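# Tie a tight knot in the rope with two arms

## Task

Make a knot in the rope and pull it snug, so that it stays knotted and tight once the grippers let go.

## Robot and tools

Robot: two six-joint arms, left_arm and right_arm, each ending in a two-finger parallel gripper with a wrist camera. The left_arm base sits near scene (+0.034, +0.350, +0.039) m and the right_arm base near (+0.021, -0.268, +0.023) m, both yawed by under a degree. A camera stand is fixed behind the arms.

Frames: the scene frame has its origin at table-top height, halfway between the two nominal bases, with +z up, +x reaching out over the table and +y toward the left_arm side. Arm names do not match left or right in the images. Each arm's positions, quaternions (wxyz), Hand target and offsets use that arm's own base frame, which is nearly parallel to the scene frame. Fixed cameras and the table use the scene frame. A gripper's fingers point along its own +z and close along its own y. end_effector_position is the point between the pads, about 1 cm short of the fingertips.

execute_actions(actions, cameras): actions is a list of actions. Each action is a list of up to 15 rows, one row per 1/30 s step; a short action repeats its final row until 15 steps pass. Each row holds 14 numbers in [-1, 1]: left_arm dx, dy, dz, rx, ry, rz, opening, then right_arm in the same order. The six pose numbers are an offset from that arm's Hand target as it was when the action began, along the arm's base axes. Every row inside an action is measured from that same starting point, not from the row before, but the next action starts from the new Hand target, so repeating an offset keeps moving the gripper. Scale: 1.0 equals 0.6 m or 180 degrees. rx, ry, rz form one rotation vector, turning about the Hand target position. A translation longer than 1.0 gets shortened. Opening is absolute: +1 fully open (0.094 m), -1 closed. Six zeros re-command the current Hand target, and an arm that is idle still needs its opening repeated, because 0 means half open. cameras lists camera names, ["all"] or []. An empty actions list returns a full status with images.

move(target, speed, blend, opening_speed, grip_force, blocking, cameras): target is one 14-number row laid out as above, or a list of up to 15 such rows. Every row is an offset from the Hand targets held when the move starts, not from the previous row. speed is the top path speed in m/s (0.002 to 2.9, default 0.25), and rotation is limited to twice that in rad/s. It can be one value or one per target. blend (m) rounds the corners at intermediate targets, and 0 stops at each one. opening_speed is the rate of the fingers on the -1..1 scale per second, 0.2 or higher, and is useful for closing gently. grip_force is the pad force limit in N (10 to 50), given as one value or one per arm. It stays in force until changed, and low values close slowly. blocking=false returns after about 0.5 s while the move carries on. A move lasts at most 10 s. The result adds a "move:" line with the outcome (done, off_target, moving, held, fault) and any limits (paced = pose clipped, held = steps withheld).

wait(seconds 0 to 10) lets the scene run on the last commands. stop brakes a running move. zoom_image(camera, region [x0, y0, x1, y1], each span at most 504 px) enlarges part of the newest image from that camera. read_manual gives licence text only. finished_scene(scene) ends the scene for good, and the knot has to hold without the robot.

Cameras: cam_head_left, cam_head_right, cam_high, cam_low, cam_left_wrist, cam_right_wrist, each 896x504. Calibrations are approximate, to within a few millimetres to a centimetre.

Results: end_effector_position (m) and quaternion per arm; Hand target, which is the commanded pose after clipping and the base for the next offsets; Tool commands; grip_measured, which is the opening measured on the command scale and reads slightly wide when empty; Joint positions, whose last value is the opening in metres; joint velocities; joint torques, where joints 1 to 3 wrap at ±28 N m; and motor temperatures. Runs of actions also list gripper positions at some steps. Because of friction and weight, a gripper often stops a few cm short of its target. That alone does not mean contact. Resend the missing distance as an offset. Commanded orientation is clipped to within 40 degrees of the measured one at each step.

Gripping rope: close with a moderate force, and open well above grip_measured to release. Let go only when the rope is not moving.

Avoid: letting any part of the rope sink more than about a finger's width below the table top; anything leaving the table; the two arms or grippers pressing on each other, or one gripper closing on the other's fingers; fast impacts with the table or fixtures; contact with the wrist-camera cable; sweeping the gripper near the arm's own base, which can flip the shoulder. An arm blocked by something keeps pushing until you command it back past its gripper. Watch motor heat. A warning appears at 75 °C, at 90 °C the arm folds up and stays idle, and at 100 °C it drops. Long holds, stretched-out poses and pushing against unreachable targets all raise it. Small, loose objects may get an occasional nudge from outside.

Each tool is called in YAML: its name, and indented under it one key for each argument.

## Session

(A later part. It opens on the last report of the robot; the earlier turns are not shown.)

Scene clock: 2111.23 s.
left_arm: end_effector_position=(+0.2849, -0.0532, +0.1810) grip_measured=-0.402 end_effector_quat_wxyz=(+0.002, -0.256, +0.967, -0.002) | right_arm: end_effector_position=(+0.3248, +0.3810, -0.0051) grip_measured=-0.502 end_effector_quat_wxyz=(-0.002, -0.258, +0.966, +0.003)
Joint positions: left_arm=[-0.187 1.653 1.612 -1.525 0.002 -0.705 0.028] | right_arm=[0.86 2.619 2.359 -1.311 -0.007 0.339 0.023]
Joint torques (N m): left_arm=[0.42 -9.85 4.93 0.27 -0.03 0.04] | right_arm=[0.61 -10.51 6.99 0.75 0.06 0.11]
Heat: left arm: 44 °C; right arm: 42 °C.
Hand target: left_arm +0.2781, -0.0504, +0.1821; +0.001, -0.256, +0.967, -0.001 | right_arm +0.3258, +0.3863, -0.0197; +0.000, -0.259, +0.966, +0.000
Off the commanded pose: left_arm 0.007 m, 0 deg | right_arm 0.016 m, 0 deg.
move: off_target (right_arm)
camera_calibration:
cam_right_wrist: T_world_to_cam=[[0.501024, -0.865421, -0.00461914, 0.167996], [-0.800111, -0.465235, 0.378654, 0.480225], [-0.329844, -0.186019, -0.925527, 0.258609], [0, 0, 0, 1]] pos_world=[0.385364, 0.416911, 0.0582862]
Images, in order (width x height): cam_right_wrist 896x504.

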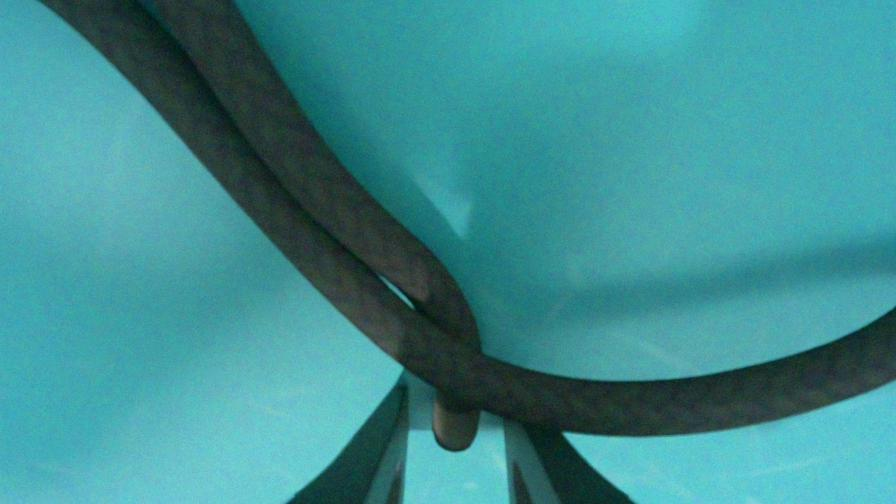

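execute_actions:
  actions: []
  cameras: ["cam_high","cam_right_wrist"]

Scene clock: 2140.07 s.
left_arm: end_effector_position=(+0.2849, -0.0532, +0.1810) grip_measured=-0.402 end_effector_quat_wxyz=(+0.002, -0.256, +0.967, -0.002) | right_arm: end_effector_position=(+0.3248, +0.3810, -0.0051) grip_measured=-0.502 end_effector_quat_wxyz=(-0.002, -0.258, +0.966, +0.003)
Joint positions: left_arm=[-0.187 1.653 1.612 -1.525 0.002 -0.705 0.028] | right_arm=[0.86 2.619 2.359 -1.311 -0.007 0.339 0.023]
Joint velocities: within noise
Joint torques (N m): left_arm=[0.42 -9.88 4.94 0.28 -0.03 0.05] | right_arm=[0.61 -10.39 7.01 0.76 0.06 0.1]
Motor temperatures (°C): left_arm=[29 44 38 31 31 31 29] | right_arm=[30 41 42 40 30 31 31]
Heat: left arm: 44 °C; right arm: 42 °C.
Hand target: left_arm +0.2781, -0.0504, +0.1821; +0.001, -0.256, +0.967, -0.001 | right_arm +0.3258, +0.3863, -0.0197; +0.000, -0.259, +0.966, +0.000
Tool commands: left_gripper/opening=-0.4 right_gripper/opening=-0.5
Off the commanded pose: left_arm 0.007 m, 0 deg | right_arm 0.016 m, 0 deg.
camera_calibration:
cam_right_wrist: T_world_to_cam=[[0.501024, -0.865421, -0.00461914, 0.167996], [-0.800111, -0.465235, 0.378654, 0.480225], [-0.329844, -0.186019, -0.925527, 0.258609], [0, 0, 0, 1]] pos_world=[0.385364, 0.416911, 0.0582862]
Images, in order (width x height): cam_high 896x504, cam_right_wrist 896x504.

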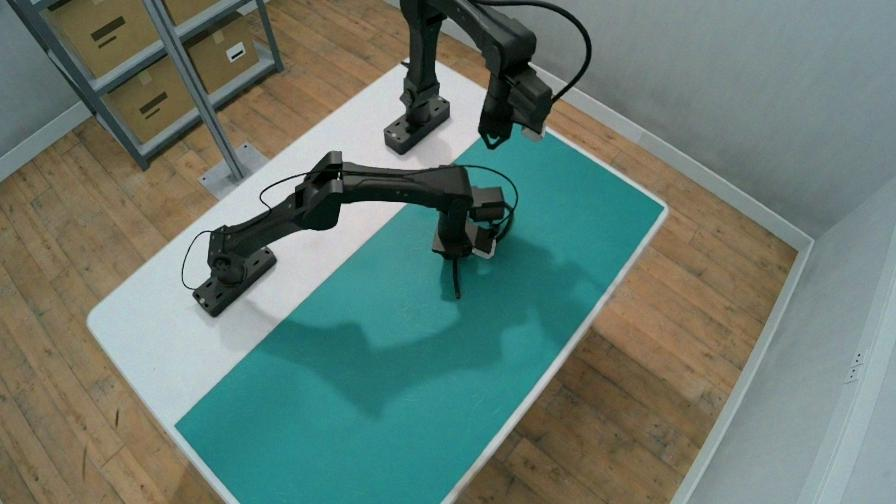

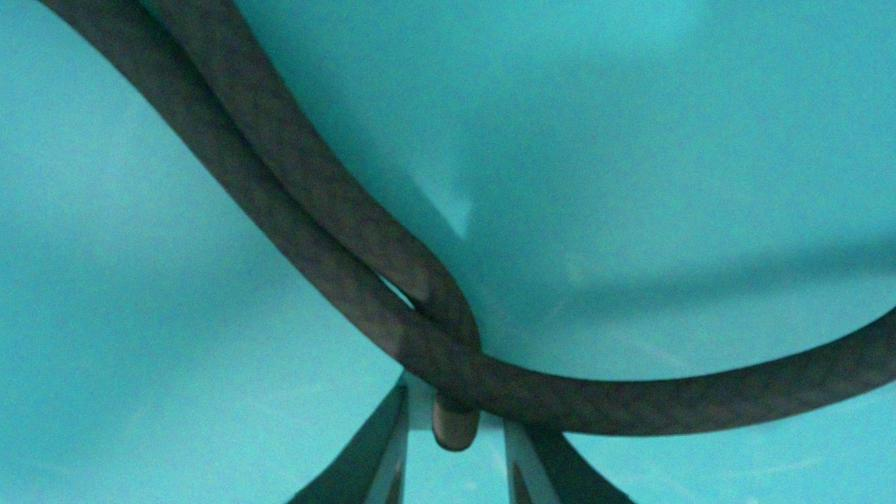

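move:
  target: [0,0,0,0,0,0,-0.4,0,0,0,0,0,0,-0.87]
  opening_speed: 1.0

move:
  target: [0,0,0,0,0,0,-0.4,-0.06,-0.20,0.005,0,0,0,-0.87]
  speed: 0.15
  cameras: ["cam_high","cam_head_right","cam_right_wrist"]

Scene clock: 2207.90 s.
left_arm: end_effector_position=(+0.2849, -0.0532, +0.1810) grip_measured=-0.402 end_effector_quat_wxyz=(+0.002, -0.256, +0.967, -0.002) | right_arm: end_effector_position=(+0.3237, +0.3843, -0.0051) grip_measured=-0.852 end_effector_quat_wxyz=(+0.000, -0.260, +0.966, +0.006)
Joint positions: left_arm=[-0.187 1.653 1.612 -1.525 0.002 -0.705 0.028] | right_arm=[0.865 2.619 2.359 -1.304 -0.011 0.339 0.007]
Joint torques (N m): left_arm=[0.43 -9.88 4.96 0.27 -0.03 0.05] | right_arm=[0.32 -10.39 7.05 0.69 0.1 0.09]
Heat: left arm: 43 °C; right arm: 43 °C.
Hand target: left_arm +0.2781, -0.0504, +0.1821; +0.001, -0.256, +0.967, -0.001 | right_arm +0.3258, +0.3863, -0.0197; +0.000, -0.259, +0.966, +0.000
Off the commanded pose: left_arm 0.007 m, 0 deg | right_arm 0.015 m, 1 deg.
move: off_target (right_arm)

Scene clock: 2209.37 s.
left_arm: end_effector_position=(+0.2849, -0.0532, +0.1810) grip_measured=-0.402 end_effector_quat_wxyz=(+0.002, -0.256, +0.967, -0.002) | right_arm: end_effector_position=(+0.2987, +0.2906, -0.0075) grip_measured=-0.861 end_effector_quat_wxyz=(+0.023, -0.263, +0.964, +0.031)
Joint positions: left_arm=[-0.187 1.653 1.612 -1.525 0.002 -0.705 0.028] | right_arm=[0.755 2.157 1.526 -0.869 -0.034 0.223 0.007]
Joint torques (N m): left_arm=[0.43 -9.85 4.94 0.28 -0.03 0.06] | right_arm=[-1.01 -10.24 3.17 0.28 0.3 -0.05]
Heat: left arm: 43 °C; right arm: 43 °C.
Hand target: left_arm +0.2781, -0.0504, +0.1821; +0.001, -0.256, +0.967, -0.001 | right_arm +0.2898, +0.2662, -0.0167; +0.000, -0.259, +0.966, +0.000
Off the commanded pose: left_arm 0.007 m, 0 deg | right_arm 0.027 m, 5 deg.
move: off_target (right_arm)
camera_calibration:
cam_right_wrist: T_world_to_cam=[[0.51088, -0.858405, -0.0462942, 0.0975615], [-0.806919, -0.497417, 0.318526, 0.429139], [-0.296452, -0.125373, -0.946783, 0.203199], [0, 0, 0, 1]] pos_world=[0.356677, 0.322684, 0.0602096]
Images, in order (width x height): cam_head_right 896x504, cam_high 896x504, cam_right_wrist 896x504.

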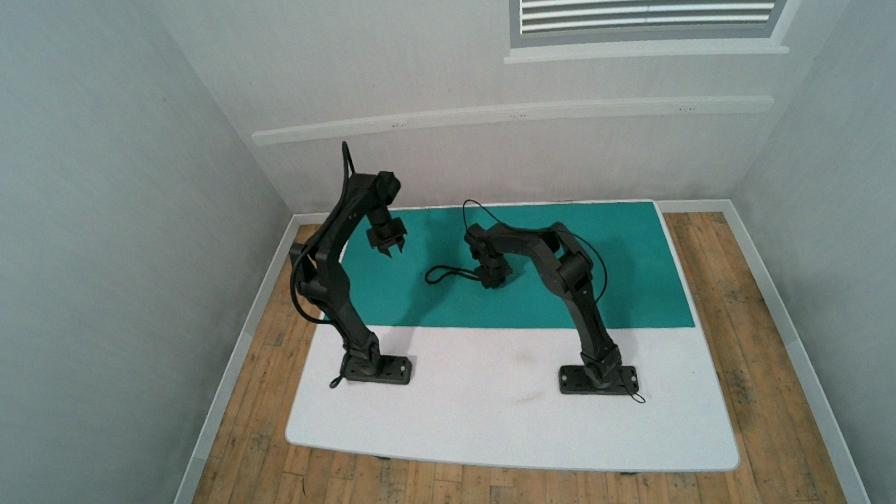

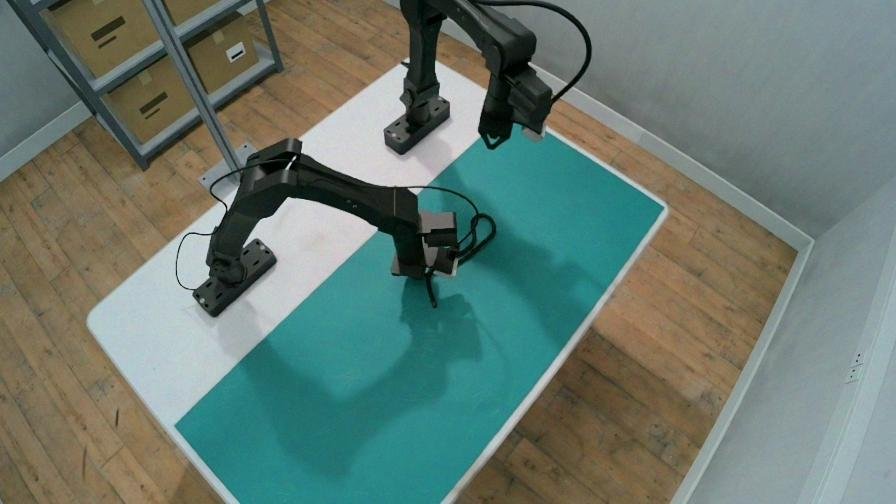

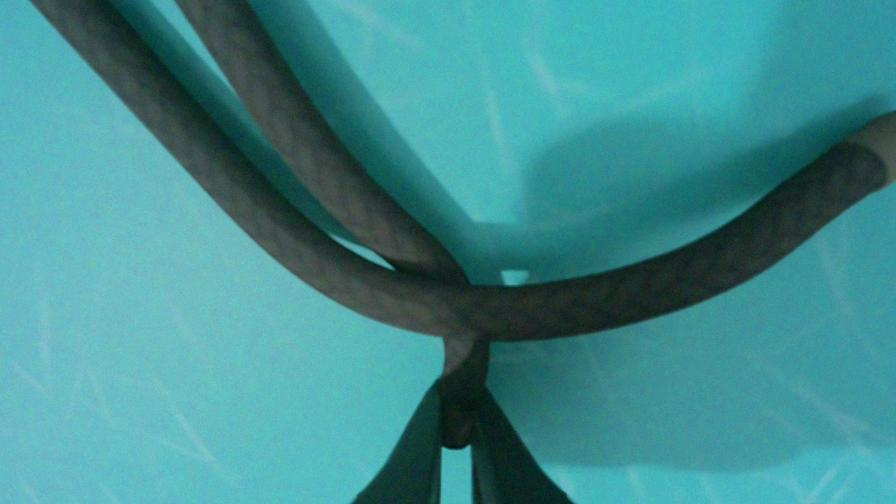

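move:
  target: [0,0,0,0,0,0,-0.4,-0.16,0.02,0.005,0,0,0,-0.87]
  speed: 0.15
  cameras: ["cam_high","cam_right_wrist"]

Scene clock: 2240.00 s.
left_arm: end_effector_position=(+0.2849, -0.0532, +0.1810) grip_measured=-0.402 end_effector_quat_wxyz=(+0.002, -0.256, +0.967, -0.002) | right_arm: end_effector_position=(+0.2134, +0.2882, -0.0083) grip_measured=-0.861 end_effector_quat_wxyz=(+0.031, -0.256, +0.966, +0.004)
Joint positions: left_arm=[-0.187 1.653 1.612 -1.525 0.002 -0.705 0.028] | right_arm=[0.948 1.974 1.24 -0.784 0.033 0.429 0.007]
Joint torques (N m): left_arm=[0.43 -9.88 4.94 0.27 -0.02 0.05] | right_arm=[0.85 -9.13 3.28 0.32 -0.29 0.04]
Heat: left arm: 43 °C; right arm: 44 °C.
Hand target: left_arm +0.2781, -0.0504, +0.1821; +0.001, -0.256, +0.967, -0.001 | right_arm +0.1937, +0.2783, -0.0136; +0.000, -0.259, +0.966, +0.000
Off the commanded pose: left_arm 0.007 m, 0 deg | right_arm 0.023 m, 4 deg.
move: off_target (right_arm)
camera_calibration:
cam_right_wrist: T_world_to_cam=[[0.496933, -0.867718, 0.0110604, 0.145191], [-0.824319, -0.468018, 0.318524, 0.354592], [-0.271212, -0.167402, -0.94785, 0.183567], [0, 0, 0, 1]] pos_world=[0.269933, 0.32267, 0.0594427]
Images, in order (width x height): cam_high 896x504, cam_right_wrist 896x504.

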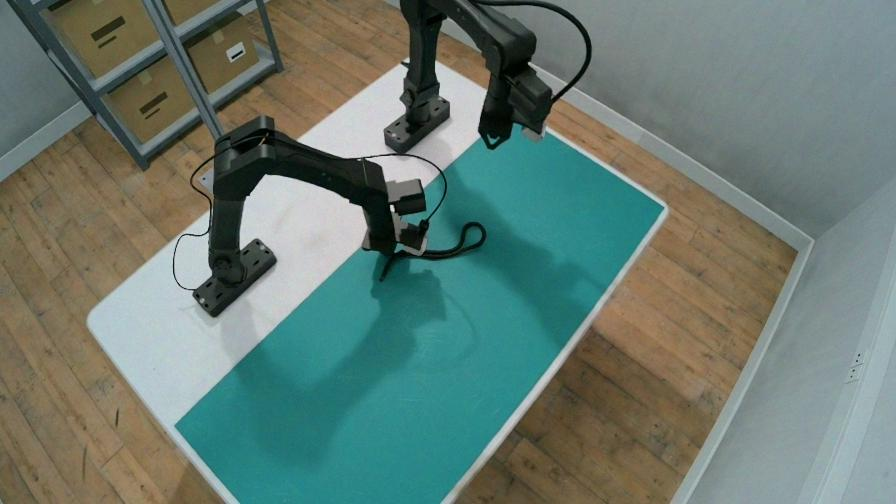

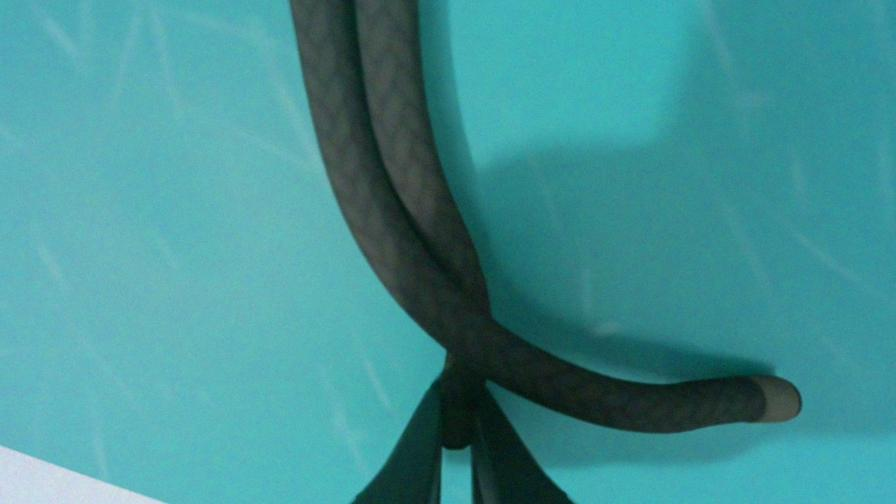

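move:
  target:
    - [0,0,0,0,0,0,-0.4,0,0,0.01,0,0,0,-0.3]
    - [0,0,0,0,0,0,-0.4,0,0,0.2,0,0,0,-0.3]
    - [0,0,0,0,0,0,-0.4,0,-0.35,0.25,0,0,0,-0.3]
  speed: 0.25
  blend: [0,0.03,0]

move:
  target: [-0.053,-0.52,-0.15,0,0,-0.5,-0.3,0,0,0,0,0,0,-0.3]
  speed: 0.3
  cameras: ["cam_high","cam_left_wrist"]

Scene clock: 2268.23 s.
left_arm: end_effector_position=(+0.2849, -0.0532, +0.1810) grip_measured=-0.402 end_effector_quat_wxyz=(+0.002, -0.256, +0.967, -0.002) | right_arm: end_effector_position=(+0.2020, +0.0723, +0.1389) grip_measured=-0.303 end_effector_quat_wxyz=(+0.010, -0.260, +0.966, -0.002)
Joint positions: left_arm=[-0.187 1.653 1.612 -1.525 0.002 -0.705 0.028] | right_arm=[0.344 1.334 1.151 -1.368 0.006 -0.183 0.033]
Joint torques (N m): left_arm=[0.42 -9.87 4.94 0.28 -0.03 0.06] | right_arm=[-0.66 -4.79 4.81 0.39 -0.05 0]
Heat: left arm: 43 °C; right arm: 42 °C.
Hand target: left_arm +0.2781, -0.0504, +0.1821; +0.001, -0.256, +0.967, -0.001 | right_arm +0.1938, +0.0684, +0.1364; +0.000, -0.259, +0.966, +0.000
Off the commanded pose: left_arm 0.007 m, 0 deg | right_arm 0.010 m, 1 deg.
move: done

Scene clock: 2271.67 s.
left_arm: end_effector_position=(+0.2441, -0.3603, +0.0934) grip_measured=-0.302 end_effector_quat_wxyz=(+0.003, +0.500, +0.866, -0.003) | right_arm: end_effector_position=(+0.2020, +0.0723, +0.1389) grip_measured=-0.303 end_effector_quat_wxyz=(+0.010, -0.260, +0.965, -0.002)
Joint positions: left_arm=[-0.977 2.229 2.055 -1.388 0.002 0.071 0.033] | right_arm=[0.344 1.334 1.151 -1.368 0.006 -0.183 0.033]
Joint torques (N m): left_arm=[0.2 -11.48 9.26 0.15 -0.01 0.06] | right_arm=[-0.68 -4.78 4.78 0.39 -0.05 -0.02]
Motor temperatures (°C): left_arm=[29 43 37 31 31 31 29] | right_arm=[30 41 40 35 30 31 31]
Heat: left arm: 43 °C; right arm: 41 °C.
Hand target: left_arm +0.2462, -0.3624, +0.0920; +0.000, +0.502, +0.865, -0.001 | right_arm +0.1938, +0.0684, +0.1364; +0.000, -0.259, +0.966, +0.000
Off the commanded pose: left_arm 0.003 m, 1 deg | right_arm 0.009 m, 1 deg.
move: done
camera_calibration:
cam_left_wrist: T_world_to_cam=[[-0.873395, -0.486715, 0.0170218, 0.038217], [-0.437344, 0.799218, 0.412287, 0.393412], [-0.21427, 0.352645, -0.910895, 0.357078], [0, 0, 0, 1]] pos_world=[0.281946, -0.421743, 0.162411]
Images, in order (width x height): cam_high 896x504, cam_left_wrist 896x504.

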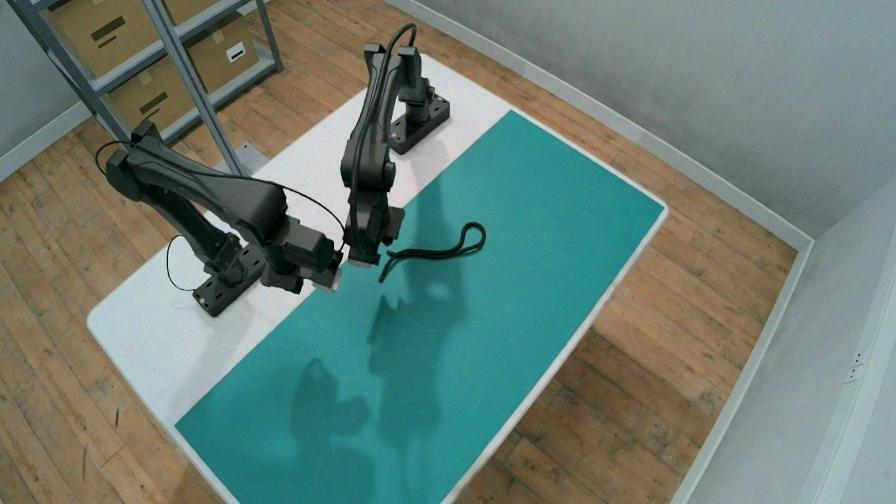

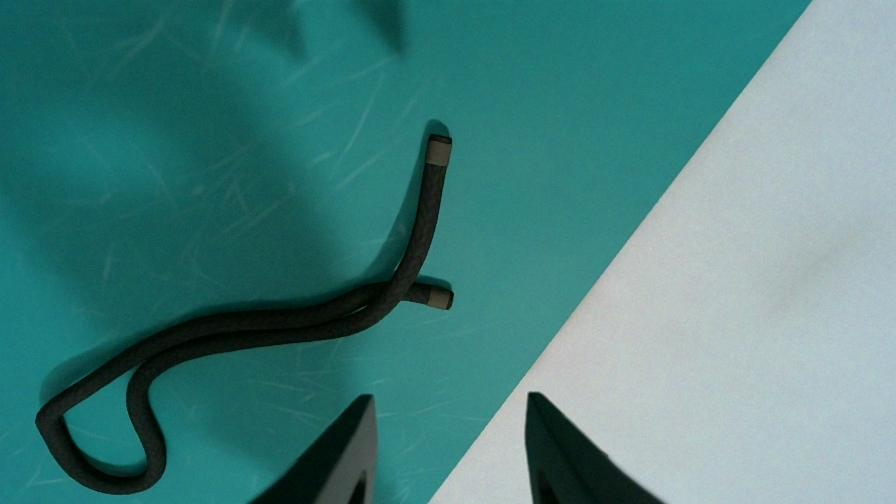

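move:
  target:
    - [0.023,-0.028,-0.1,0,0,-0.03,-0.4,0,0,0,0,0,0,-0.3]
    - [0.025,-0.030,-0.212,0,0,-0.03,-0.4,0,0,0,0,0,0,-0.3]
  speed: 0.2
  cameras: ["cam_left_wrist"]

Scene clock: 2284.27 s.
left_arm: end_effector_position=(+0.2441, -0.3603, +0.0923) grip_measured=-0.398 end_effector_quat_wxyz=(+0.002, +0.503, +0.864, -0.002) | right_arm: end_effector_position=(+0.2020, +0.0723, +0.1389) grip_measured=-0.303 end_effector_quat_wxyz=(+0.010, -0.260, +0.965, -0.002)
Joint positions: left_arm=[-0.977 2.232 2.055 -1.387 0.002 0.078 0.028] | right_arm=[0.344 1.334 1.151 -1.368 0.006 -0.183 0.033]
Joint torques (N m): left_arm=[0.08 -13.42 6.64 0.32 -0.01 0] | right_arm=[-0.66 -4.79 4.81 0.39 -0.04 -0.02]
Heat: left arm: 44 °C; right arm: 40 °C.
Hand target: left_arm +0.2441, -0.3603, +0.0925; +0.003, +0.503, +0.864, -0.002 (not the last commanded pose) | right_arm +0.1938, +0.0684, +0.1364; +0.000, -0.259, +0.966, +0.000
Off the commanded pose: left_arm 0.130 m, 5 deg | right_arm 0.009 m, 1 deg.
move: held (left_arm; a check stopped the path); path passed 0 of 2 targets; limits=held
pose unreachable (left arm): on one or more control steps of this call, first in action 0 (counted from 0), this arm could not follow its commanded pose, so it was not sent that pose on those steps. It may still have moved: this result reports where it is.
cause: moving toward the commanded pose would bring a part of the arm too close to another arm (this arm's wrist (the part past joint 4) and the right arm's wrist camera, 19 mm apart when this arm was first held).
camera_calibration:
cam_left_wrist: T_world_to_cam=[[-0.877071, -0.480057, 0.0171047, 0.0416147], [-0.43075, 0.801748, 0.414312, 0.392994], [-0.212607, 0.356013, -0.909974, 0.356873], [0, 0, 0, 1]] pos_world=[0.281655, -0.422156, 0.161211]
Images, in order (width x height): cam_left_wrist 896x504.

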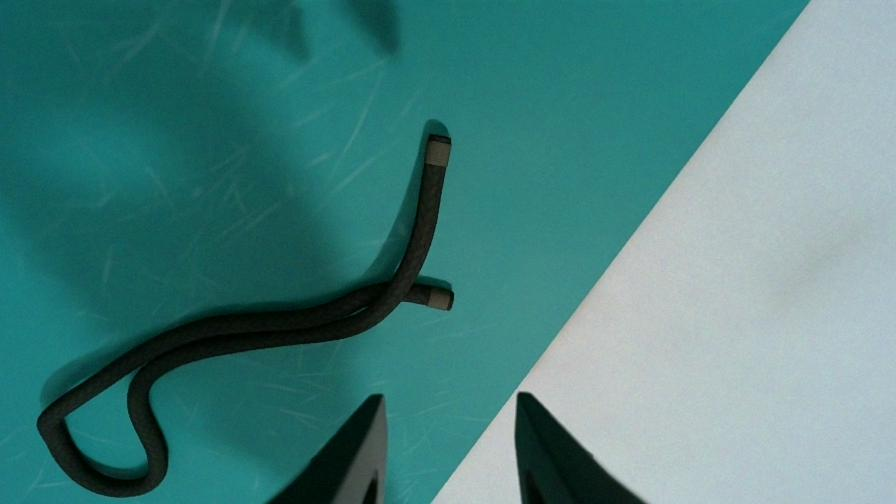

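Right arm out farther.

move:
  target: [0,0,0,0,0,0,-0.4,0,-0.2,0,0,0,-0.4,-0.3]
  speed: 0.3

move:
  target:
    - [0.025,-0.030,-0.1,0,0,-0.02,-0.4,0,0,0,0,0,0,-0.3]
    - [0.027,-0.033,-0.212,0,0,-0.02,-0.4,0,0,0,0,0,0,-0.3]
  speed: 0.2
  cameras: ["cam_left_wrist"]

Scene clock: 2292.10 s.
left_arm: end_effector_position=(+0.2441, -0.3603, +0.0923) grip_measured=-0.398 end_effector_quat_wxyz=(+0.002, +0.503, +0.864, -0.002) | right_arm: end_effector_position=(+0.1963, -0.0511, +0.1380) grip_measured=-0.303 end_effector_quat_wxyz=(+0.006, +0.352, +0.936, +0.000)
Joint positions: left_arm=[-0.977 2.232 2.055 -1.387 0.002 0.078 0.028] | right_arm=[-0.258 1.295 1.118 -1.381 0.002 0.461 0.033]
Joint torques (N m): left_arm=[0.09 -13.48 6.67 0.32 -0.02 0] | right_arm=[-0.58 -2.99 6.11 0.45 -0.01 0.05]
Heat: left arm: 44 °C; right arm: 40 °C.
Hand target: left_arm +0.2441, -0.3603, +0.0925; +0.003, +0.503, +0.864, -0.002 | right_arm +0.1937, -0.0517, +0.1364; +0.000, +0.358, +0.934, +0.000
Off the commanded pose: left_arm 0.000 m, 0 deg | right_arm 0.003 m, 1 deg.
move: done

Scene clock: 2293.87 s.
left_arm: end_effector_position=(+0.2558, -0.3776, -0.0180) grip_measured=-0.398 end_effector_quat_wxyz=(-0.001, +0.530, +0.848, +0.000) | right_arm: end_effector_position=(+0.1963, -0.0511, +0.1380) grip_measured=-0.303 end_effector_quat_wxyz=(+0.006, +0.352, +0.936, +0.000)
Joint positions: left_arm=[-0.977 2.392 1.887 -1.067 0.002 0.14 0.028] | right_arm=[-0.258 1.295 1.118 -1.381 0.002 0.462 0.033]
Joint torques (N m): left_arm=[0.53 -11.97 5.38 0.83 -0.01 0.07] | right_arm=[-0.58 -2.99 6.12 0.46 -0.01 0.1]
Heat: left arm: 44 °C; right arm: 41 °C.
Hand target: left_arm +0.2602, -0.3800, -0.0347; +0.002, +0.530, +0.848, -0.002 | right_arm +0.1937, -0.0517, +0.1364; +0.000, +0.358, +0.934, +0.000
Off the commanded pose: left_arm 0.017 m, 0 deg | right_arm 0.003 m, 1 deg.
move: off_target (left_arm)
camera_calibration:
cam_left_wrist: T_world_to_cam=[[-0.90483, -0.425396, 0.0178949, 0.0731503], [-0.379058, 0.823984, 0.421149, 0.452909], [-0.1939, 0.374285, -0.906815, 0.267378], [0, 0, 0, 1]] pos_world=[0.289712, -0.442147, 0.0504113]
Images, in order (width x height): cam_left_wrist 896x504.

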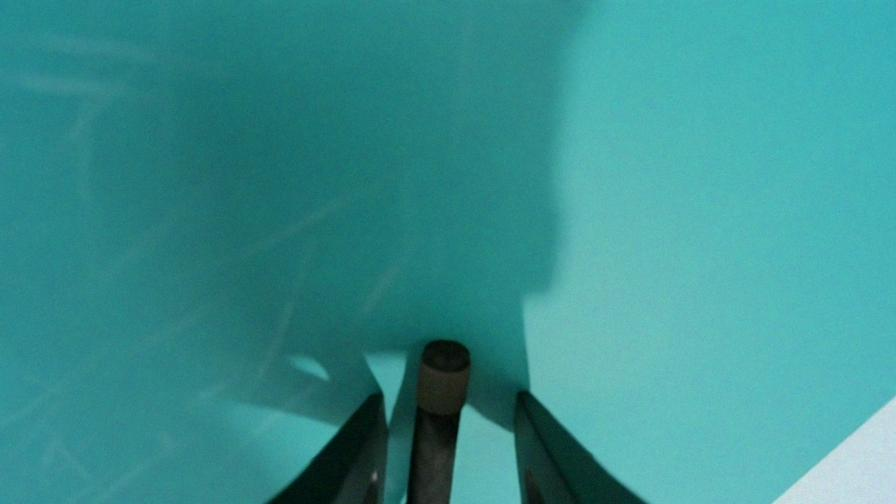

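move:
  target: [0,0,0,0,0,0,-0.87,0,0,0,0,0,0,-0.3]
  opening_speed: 1.0

move:
  target:
    - [0.05,0.03,0.1,0,0,0.1,-0.87,0,0,0,0,0,0,-0.3]
    - [0.267,0.267,0.1,0,0,0.33,-0.87,0,0,0,0,0,0,-0.3]
  speed: 0.15
  blend: [0.02,0]
  cameras: ["cam_high","cam_left_wrist","cam_head_right"]

Scene clock: 2307.40 s.
left_arm: end_effector_position=(+0.2609, -0.3765, -0.0180) grip_measured=-0.866 end_effector_quat_wxyz=(+0.005, +0.527, +0.850, +0.002) | right_arm: end_effector_position=(+0.1963, -0.0511, +0.1380) grip_measured=-0.303 end_effector_quat_wxyz=(+0.006, +0.352, +0.936, +0.000)
Joint positions: left_arm=[-0.97 2.392 1.887 -1.059 -0.008 0.14 0.006] | right_arm=[-0.258 1.295 1.118 -1.381 0.002 0.462 0.033]
Joint velocities: left_arm=[-0.017 -0.007 -0.017 -0.022 0.051 -0.007 0.017] | right_arm=[within noise]
Joint torques (N m): left_arm=[-0.03 -12.03 5.38 0.76 0.08 0.07] | right_arm=[-0.59 -2.97 6.09 0.45 -0.01 0.1]
Heat: left arm: 44 °C; right arm: 41 °C.
Hand target: left_arm +0.2603, -0.3800, -0.0347; +0.003, +0.530, +0.848, -0.002 | right_arm +0.1937, -0.0517, +0.1364; +0.000, +0.358, +0.934, +0.000
Off the commanded pose: left_arm 0.017 m, 1 deg | right_arm 0.003 m, 1 deg.
move: off_target (left_arm)

Scene clock: 2311.50 s.
left_arm: end_effector_position=(+0.4188, -0.2176, +0.0287) grip_measured=-0.867 end_effector_quat_wxyz=(+0.008, +0.042, +0.999, -0.002) | right_arm: end_effector_position=(+0.1963, -0.0511, +0.1380) grip_measured=-0.303 end_effector_quat_wxyz=(+0.006, +0.352, +0.936, +0.000)
Joint positions: left_arm=[-0.483 2.409 2.105 -1.251 -0.003 -0.398 0.006] | right_arm=[-0.258 1.295 1.118 -1.381 0.002 0.462 0.033]
Joint torques (N m): left_arm=[-0.05 -12.6 9.37 0.2 0 -0.05] | right_arm=[-0.59 -2.97 6.11 0.45 -0.02 0.1]
Heat: left arm: 45 °C; right arm: 41 °C.
Hand target: left_arm +0.4205, -0.2198, +0.0252; +0.003, +0.040, +0.999, -0.001 | right_arm +0.1937, -0.0517, +0.1364; +0.000, +0.358, +0.934, +0.000
Off the commanded pose: left_arm 0.004 m, 1 deg | right_arm 0.003 m, 1 deg.
move: done
camera_calibration:
cam_left_wrist: T_world_to_cam=[[-0.0995115, -0.994845, 0.0194953, -0.173367], [-0.908888, 0.098853, 0.405156, 0.427677], [-0.404995, 0.0225986, -0.91404, 0.293425], [0, 0, 0, 1]] pos_world=[0.490294, -0.221381, 0.0983064]
Images, in order (width x height): cam_head_right 896x504, cam_high 896x504, cam_left_wrist 896x504.

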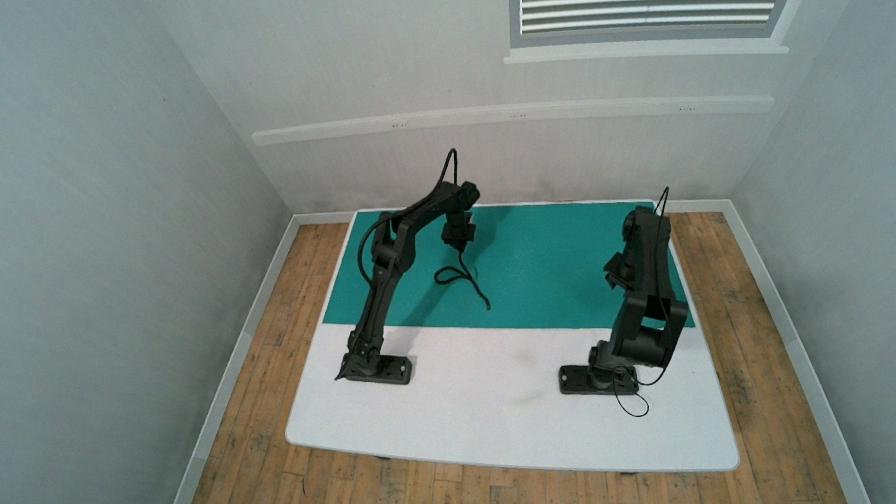

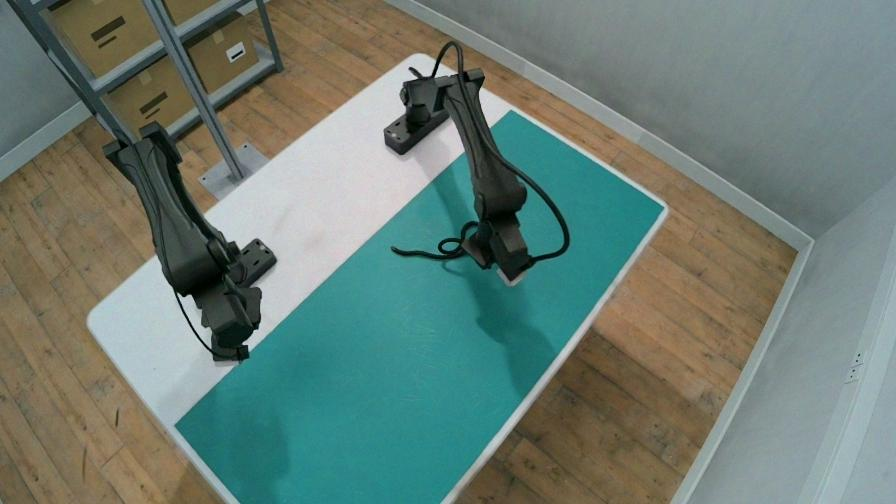

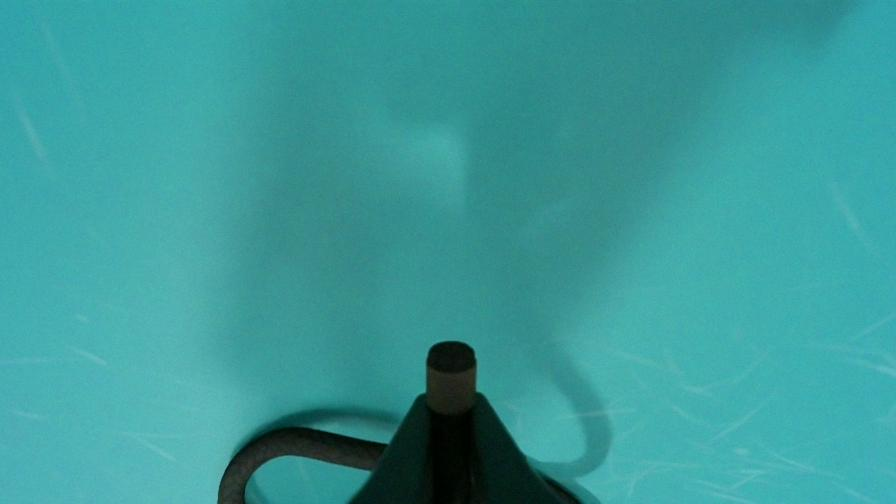

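zoom_image:
  camera: "cam_head_right"
  region: [390, 200, 550, 330]

zoom_image:
  camera: "cam_high"
  region: [370, 180, 550, 300]

Scaled by 3.150.

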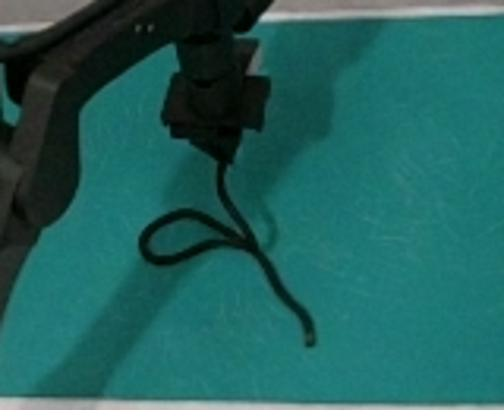

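Scaled by 2.800.

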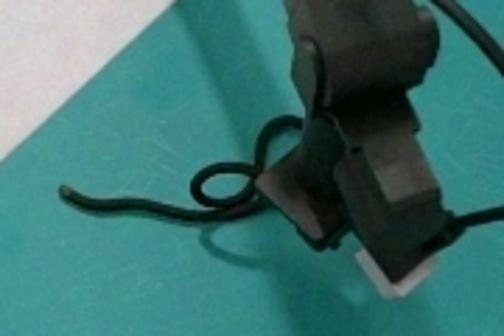

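move:
  target:
    - [-0.02,0.045,0.02,0,0,0.25,-0.87,0,0,0,0,0,0,-0.3]
    - [-0.04,0.08,-0.05,0,0,0.48,-0.87,0,0,0,0,0,0,-0.3]
    - [-0.04,0.08,-0.095,0,0,0.48,-0.87,0,0,0,0,0,0,-0.3]
  speed: 0.15
  cameras: ["cam_high","cam_left_wrist","cam_head_right"]

Scene clock: 2357.03 s.
left_arm: end_effector_position=(+0.3957, -0.1746, -0.0191) grip_measured=-0.869 end_effector_quat_wxyz=(-0.001, -0.649, +0.760, +0.004) | right_arm: end_effector_position=(+0.1963, -0.0511, +0.1380) grip_measured=-0.303 end_effector_quat_wxyz=(+0.006, +0.352, +0.936, +0.000)
Joint positions: left_arm=[-0.419 2.304 1.726 -1.001 -0.002 -1.833 0.006] | right_arm=[-0.258 1.295 1.118 -1.381 0.002 0.462 0.033]
Joint torques (N m): left_arm=[0.5 -12.89 3.67 0.82 -0.05 -0.09] | right_arm=[-0.59 -3 6.09 0.45 -0.01 0.1]
Motor temperatures (°C): left_arm=[29 48 38 31 31 31 30] | right_arm=[30 37 42 34 30 31 30]
Heat: left arm: 48 °C; right arm: 42 °C.
Hand target: left_arm +0.3965, -0.1718, -0.0318; +0.003, -0.655, +0.756, +0.001 | right_arm +0.1937, -0.0517, +0.1364; +0.000, +0.358, +0.934, +0.000
Off the commanded pose: left_arm 0.013 m, 1 deg | right_arm 0.003 m, 1 deg.
move: off_target (left_arm)
camera_calibration:
cam_left_wrist: T_world_to_cam=[[0.985232, -0.170988, 0.00899759, -0.417541], [-0.159168, -0.895221, 0.416227, -0.0481607], [-0.0631151, -0.411513, -0.909216, 0.0285094], [0, 0, 0, 1]] pos_world=[0.405509, -0.102777, 0.0497239]
Images, in order (width x height): cam_head_right 896x504, cam_high 896x504, cam_left_wrist 896x504.

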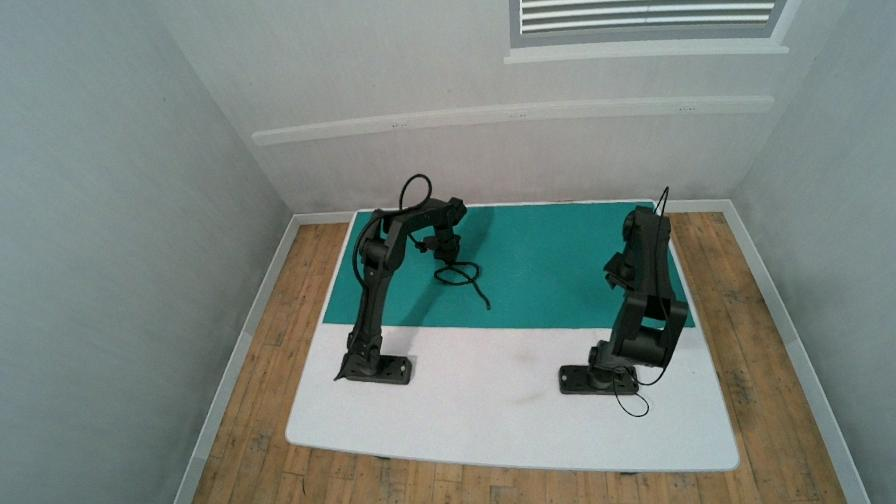

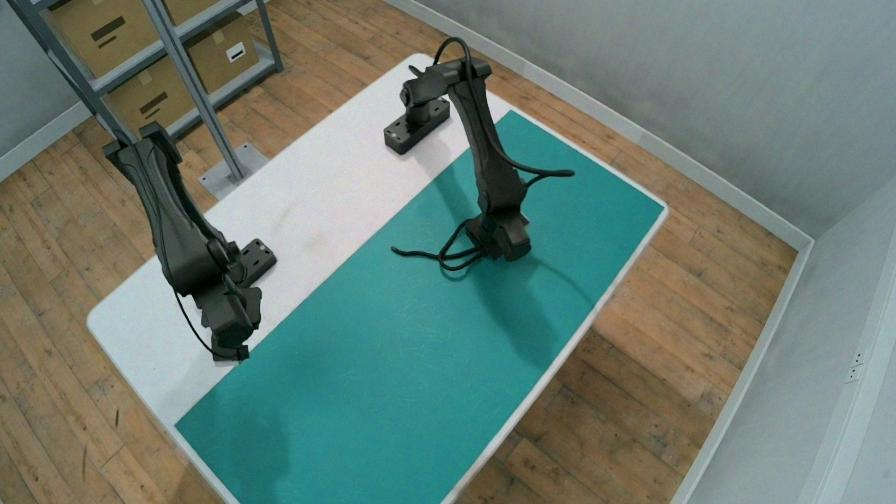

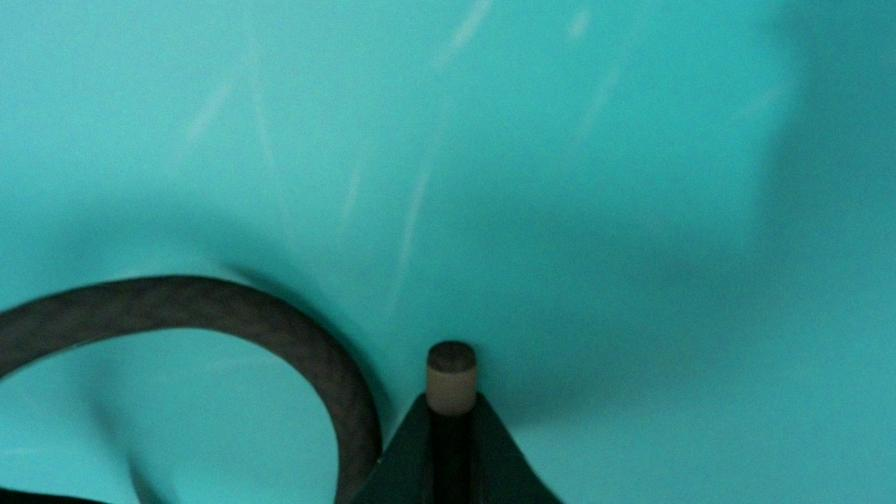

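move:
  target:
    - [0,0,0,0,0,0,-0.4,0,0,0,0,0,0,-0.3]
    - [0,0,0.2,0,0,0,-0.4,0,0,0,0,0,0,-0.3]
    - [-0.1,0.17,0.33,0,0,-0.45,-0.4,0,0,0,0,0,0,-0.3]
  speed: [0.2,0.12,0.25]
  cameras: ["cam_high","cam_left_wrist"]

Scene clock: 2367.53 s.
left_arm: end_effector_position=(+0.3456, -0.0748, +0.1626) grip_measured=-0.402 end_effector_quat_wxyz=(+0.007, -0.008, +1.000, -0.005) | right_arm: end_effector_position=(+0.1963, -0.0511, +0.1380) grip_measured=-0.303 end_effector_quat_wxyz=(+0.006, +0.352, +0.936, +0.000)
Joint positions: left_arm=[-0.212 1.883 1.816 -1.487 0.007 -0.227 0.028] | right_arm=[-0.258 1.295 1.118 -1.381 0.002 0.462 0.033]
Joint torques (N m): left_arm=[0.4 -12.62 5.04 0.18 -0.1 0.06] | right_arm=[-0.58 -2.97 6.11 0.45 -0.02 0.1]
Heat: left arm: 48 °C; right arm: 42 °C.
Hand target: left_arm +0.3366, -0.0699, +0.1664; +0.003, -0.007, +1.000, -0.001 | right_arm +0.1937, -0.0517, +0.1364; +0.000, +0.358, +0.934, +0.000
Off the commanded pose: left_arm 0.011 m, 1 deg | right_arm 0.003 m, 1 deg.
move: off_target (left_arm)
camera_calibration:
cam_left_wrist: T_world_to_cam=[[0.00013586, -0.999641, 0.026805, -0.0771283], [-0.913446, 0.0107845, 0.406818, 0.287475], [-0.406961, -0.0245402, -0.913116, 0.379994], [0, 0, 0, 1]] pos_world=[0.417246, -0.0708758, 0.232096]
Images, in order (width x height): cam_high 896x504, cam_left_wrist 896x504.

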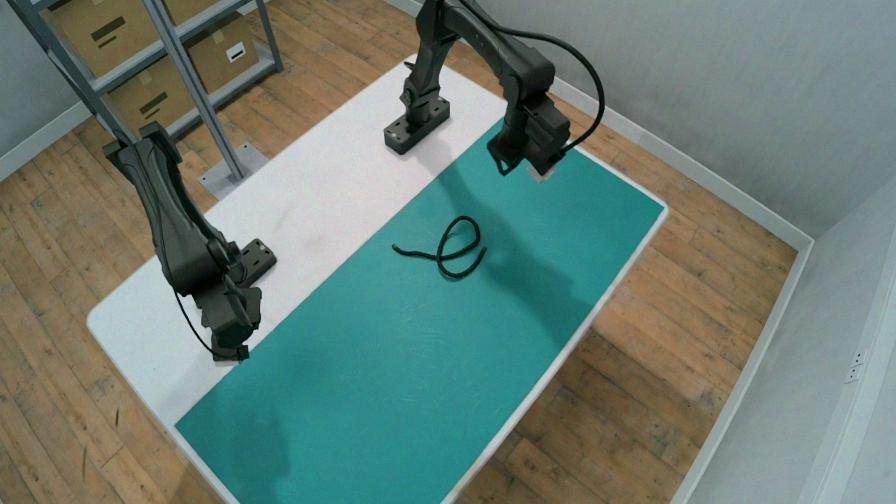

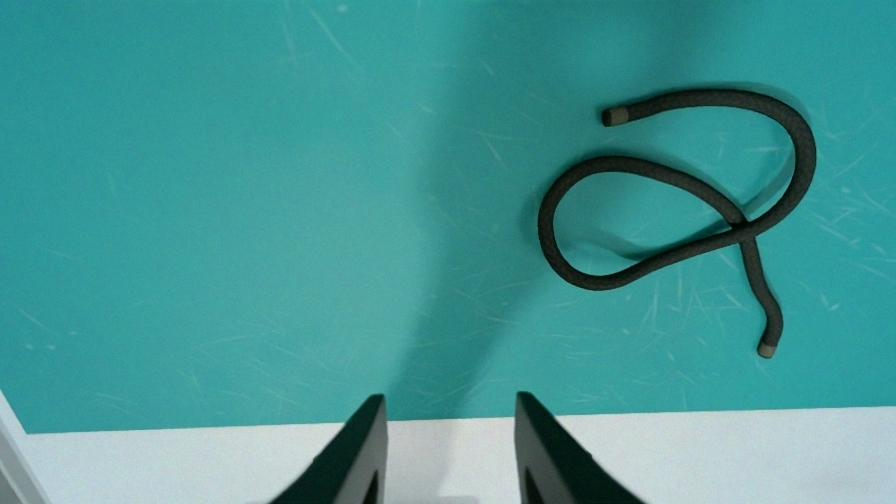

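move:
  target:
    - [0.02,-0.14,-0.08,0,0,0.44,-0.4,0.05,0.2,0,0,0,0.12,-0.4]
    - [0.03,-0.155,-0.13,0,0,0.44,-0.4,0.2,0.5,-0.05,0,0,0.24,-0.4]
  speed: 0.3
  blend: [0.03,0]

move:
  target: [0,0,0,-0.122,0,0,-0.4,0.08,0.09,-0.04,0,0,0,-0.4]
  speed: 0.3
  cameras: ["cam_high","cam_left_wrist","cam_right_wrist"]

Scene clock: 2452.57 s.
left_arm: end_effector_position=(+0.3575, -0.1646, +0.1009) grip_measured=-0.402 end_effector_quat_wxyz=(+0.003, -0.641, +0.767, -0.015) | right_arm: end_effector_position=(+0.3108, +0.2467, +0.1079) grip_measured=-0.397 end_effector_quat_wxyz=(+0.003, -0.008, +1.000, +0.005)
Joint positions: left_arm=[-0.431 2.017 1.755 -1.279 0.007 -1.823 0.028] | right_arm=[0.667 2.053 1.836 -1.344 -0.004 0.651 0.028]
Joint torques (N m): left_arm=[-0.39 -10.02 5.22 0.45 -0.16 -0.08] | right_arm=[0.02 -7.73 8.76 0.34 0.03 0]
Heat: left arm: 46 °C; right arm: 42 °C.
Hand target: left_arm +0.3545, -0.1629, +0.0883; +0.003, -0.643, +0.766, +0.002 | right_arm +0.3138, +0.2484, +0.1064; +0.000, -0.011, +1.000, +0.000
Off the commanded pose: left_arm 0.013 m, 2 deg | right_arm 0.004 m, 1 deg.
move: off_target (left_arm)

Scene clock: 2454.10 s.
left_arm: end_effector_position=(+0.3579, -0.1631, +0.0831) grip_measured=-0.402 end_effector_quat_wxyz=(-0.121, -0.634, +0.752, -0.136) | right_arm: end_effector_position=(+0.3622, +0.2998, +0.0912) grip_measured=-0.397 end_effector_quat_wxyz=(+0.008, -0.010, +1.000, +0.009)
Joint positions: left_arm=[-0.27 1.951 1.543 -1.071 0.355 -1.687 0.028] | right_arm=[0.688 2.413 2.361 -1.496 -0.004 0.667 0.028]
Joint torques (N m): left_arm=[0.17 -13.6 5.11 0.56 0.26 0.03] | right_arm=[0.47 -9.2 8.66 0.32 0.04 0.1]
Heat: left arm: 46 °C; right arm: 42 °C.
Hand target: left_arm +0.3545, -0.1630, +0.0882; -0.120, -0.632, +0.752, -0.144 | right_arm +0.3618, +0.3024, +0.0825; +0.000, -0.011, +1.000, +0.000
Off the commanded pose: left_arm 0.006 m, 1 deg | right_arm 0.009 m, 1 deg.
move: done
camera_calibration:
cam_left_wrist: T_world_to_cam=[[0.983289, -0.167675, 0.0709095, -0.383113], [-0.167541, -0.681061, 0.712801, -0.0731855], [-0.0712252, -0.71277, -0.697772, 0.0599253], [0, 0, 0, 1]] pos_world=[0.368718, -0.0713693, 0.121147]
cam_right_wrist: T_world_to_cam=[[0.0240054, -0.999599, -0.0149865, 0.293401], [-0.931944, -0.027801, 0.361534, 0.354123], [-0.361806, 0.00528777, -0.932238, 0.299886], [0, 0, 0, 1]] pos_world=[0.43148, 0.301542, 0.155935]
Images, in order (width x height): cam_high 896x504, cam_left_wrist 896x504, cam_right_wrist 896x504.

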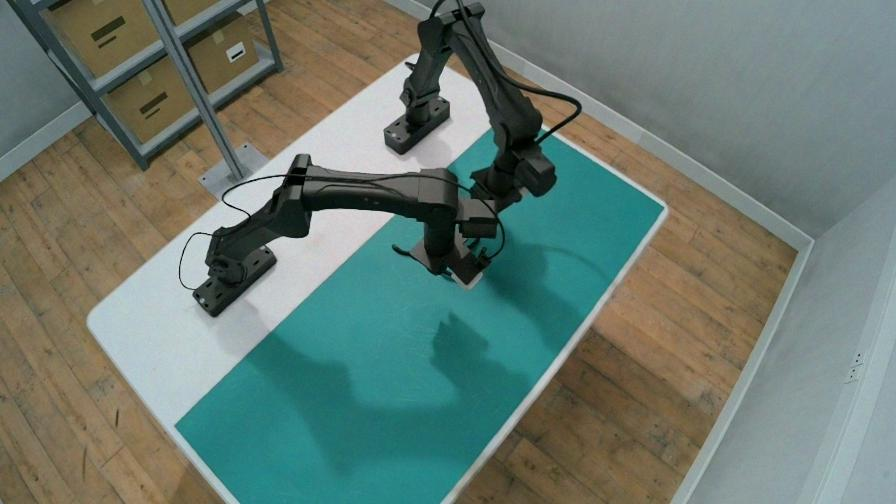

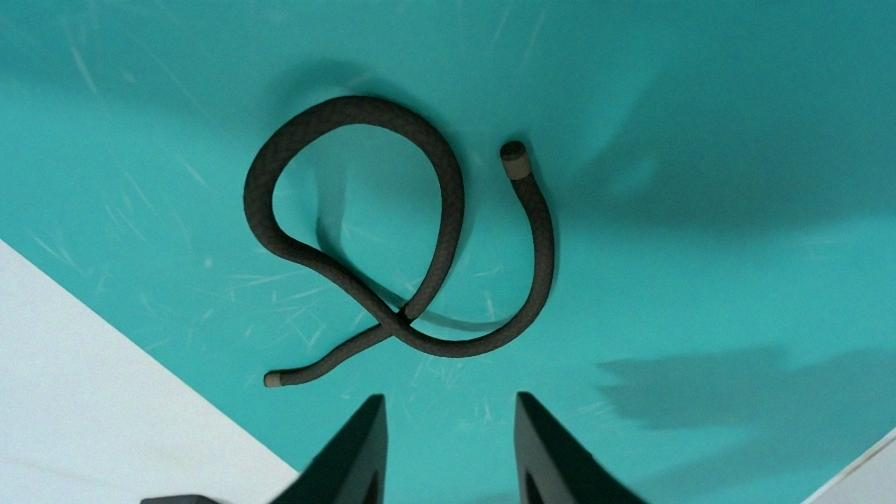

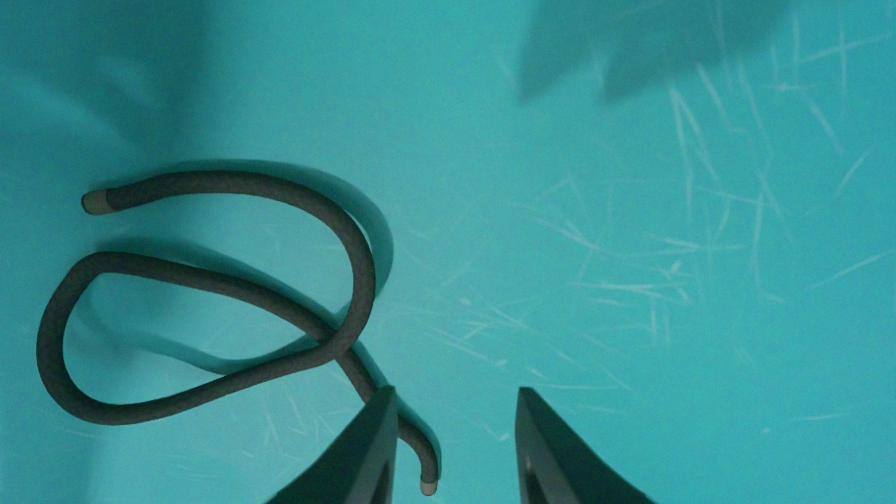

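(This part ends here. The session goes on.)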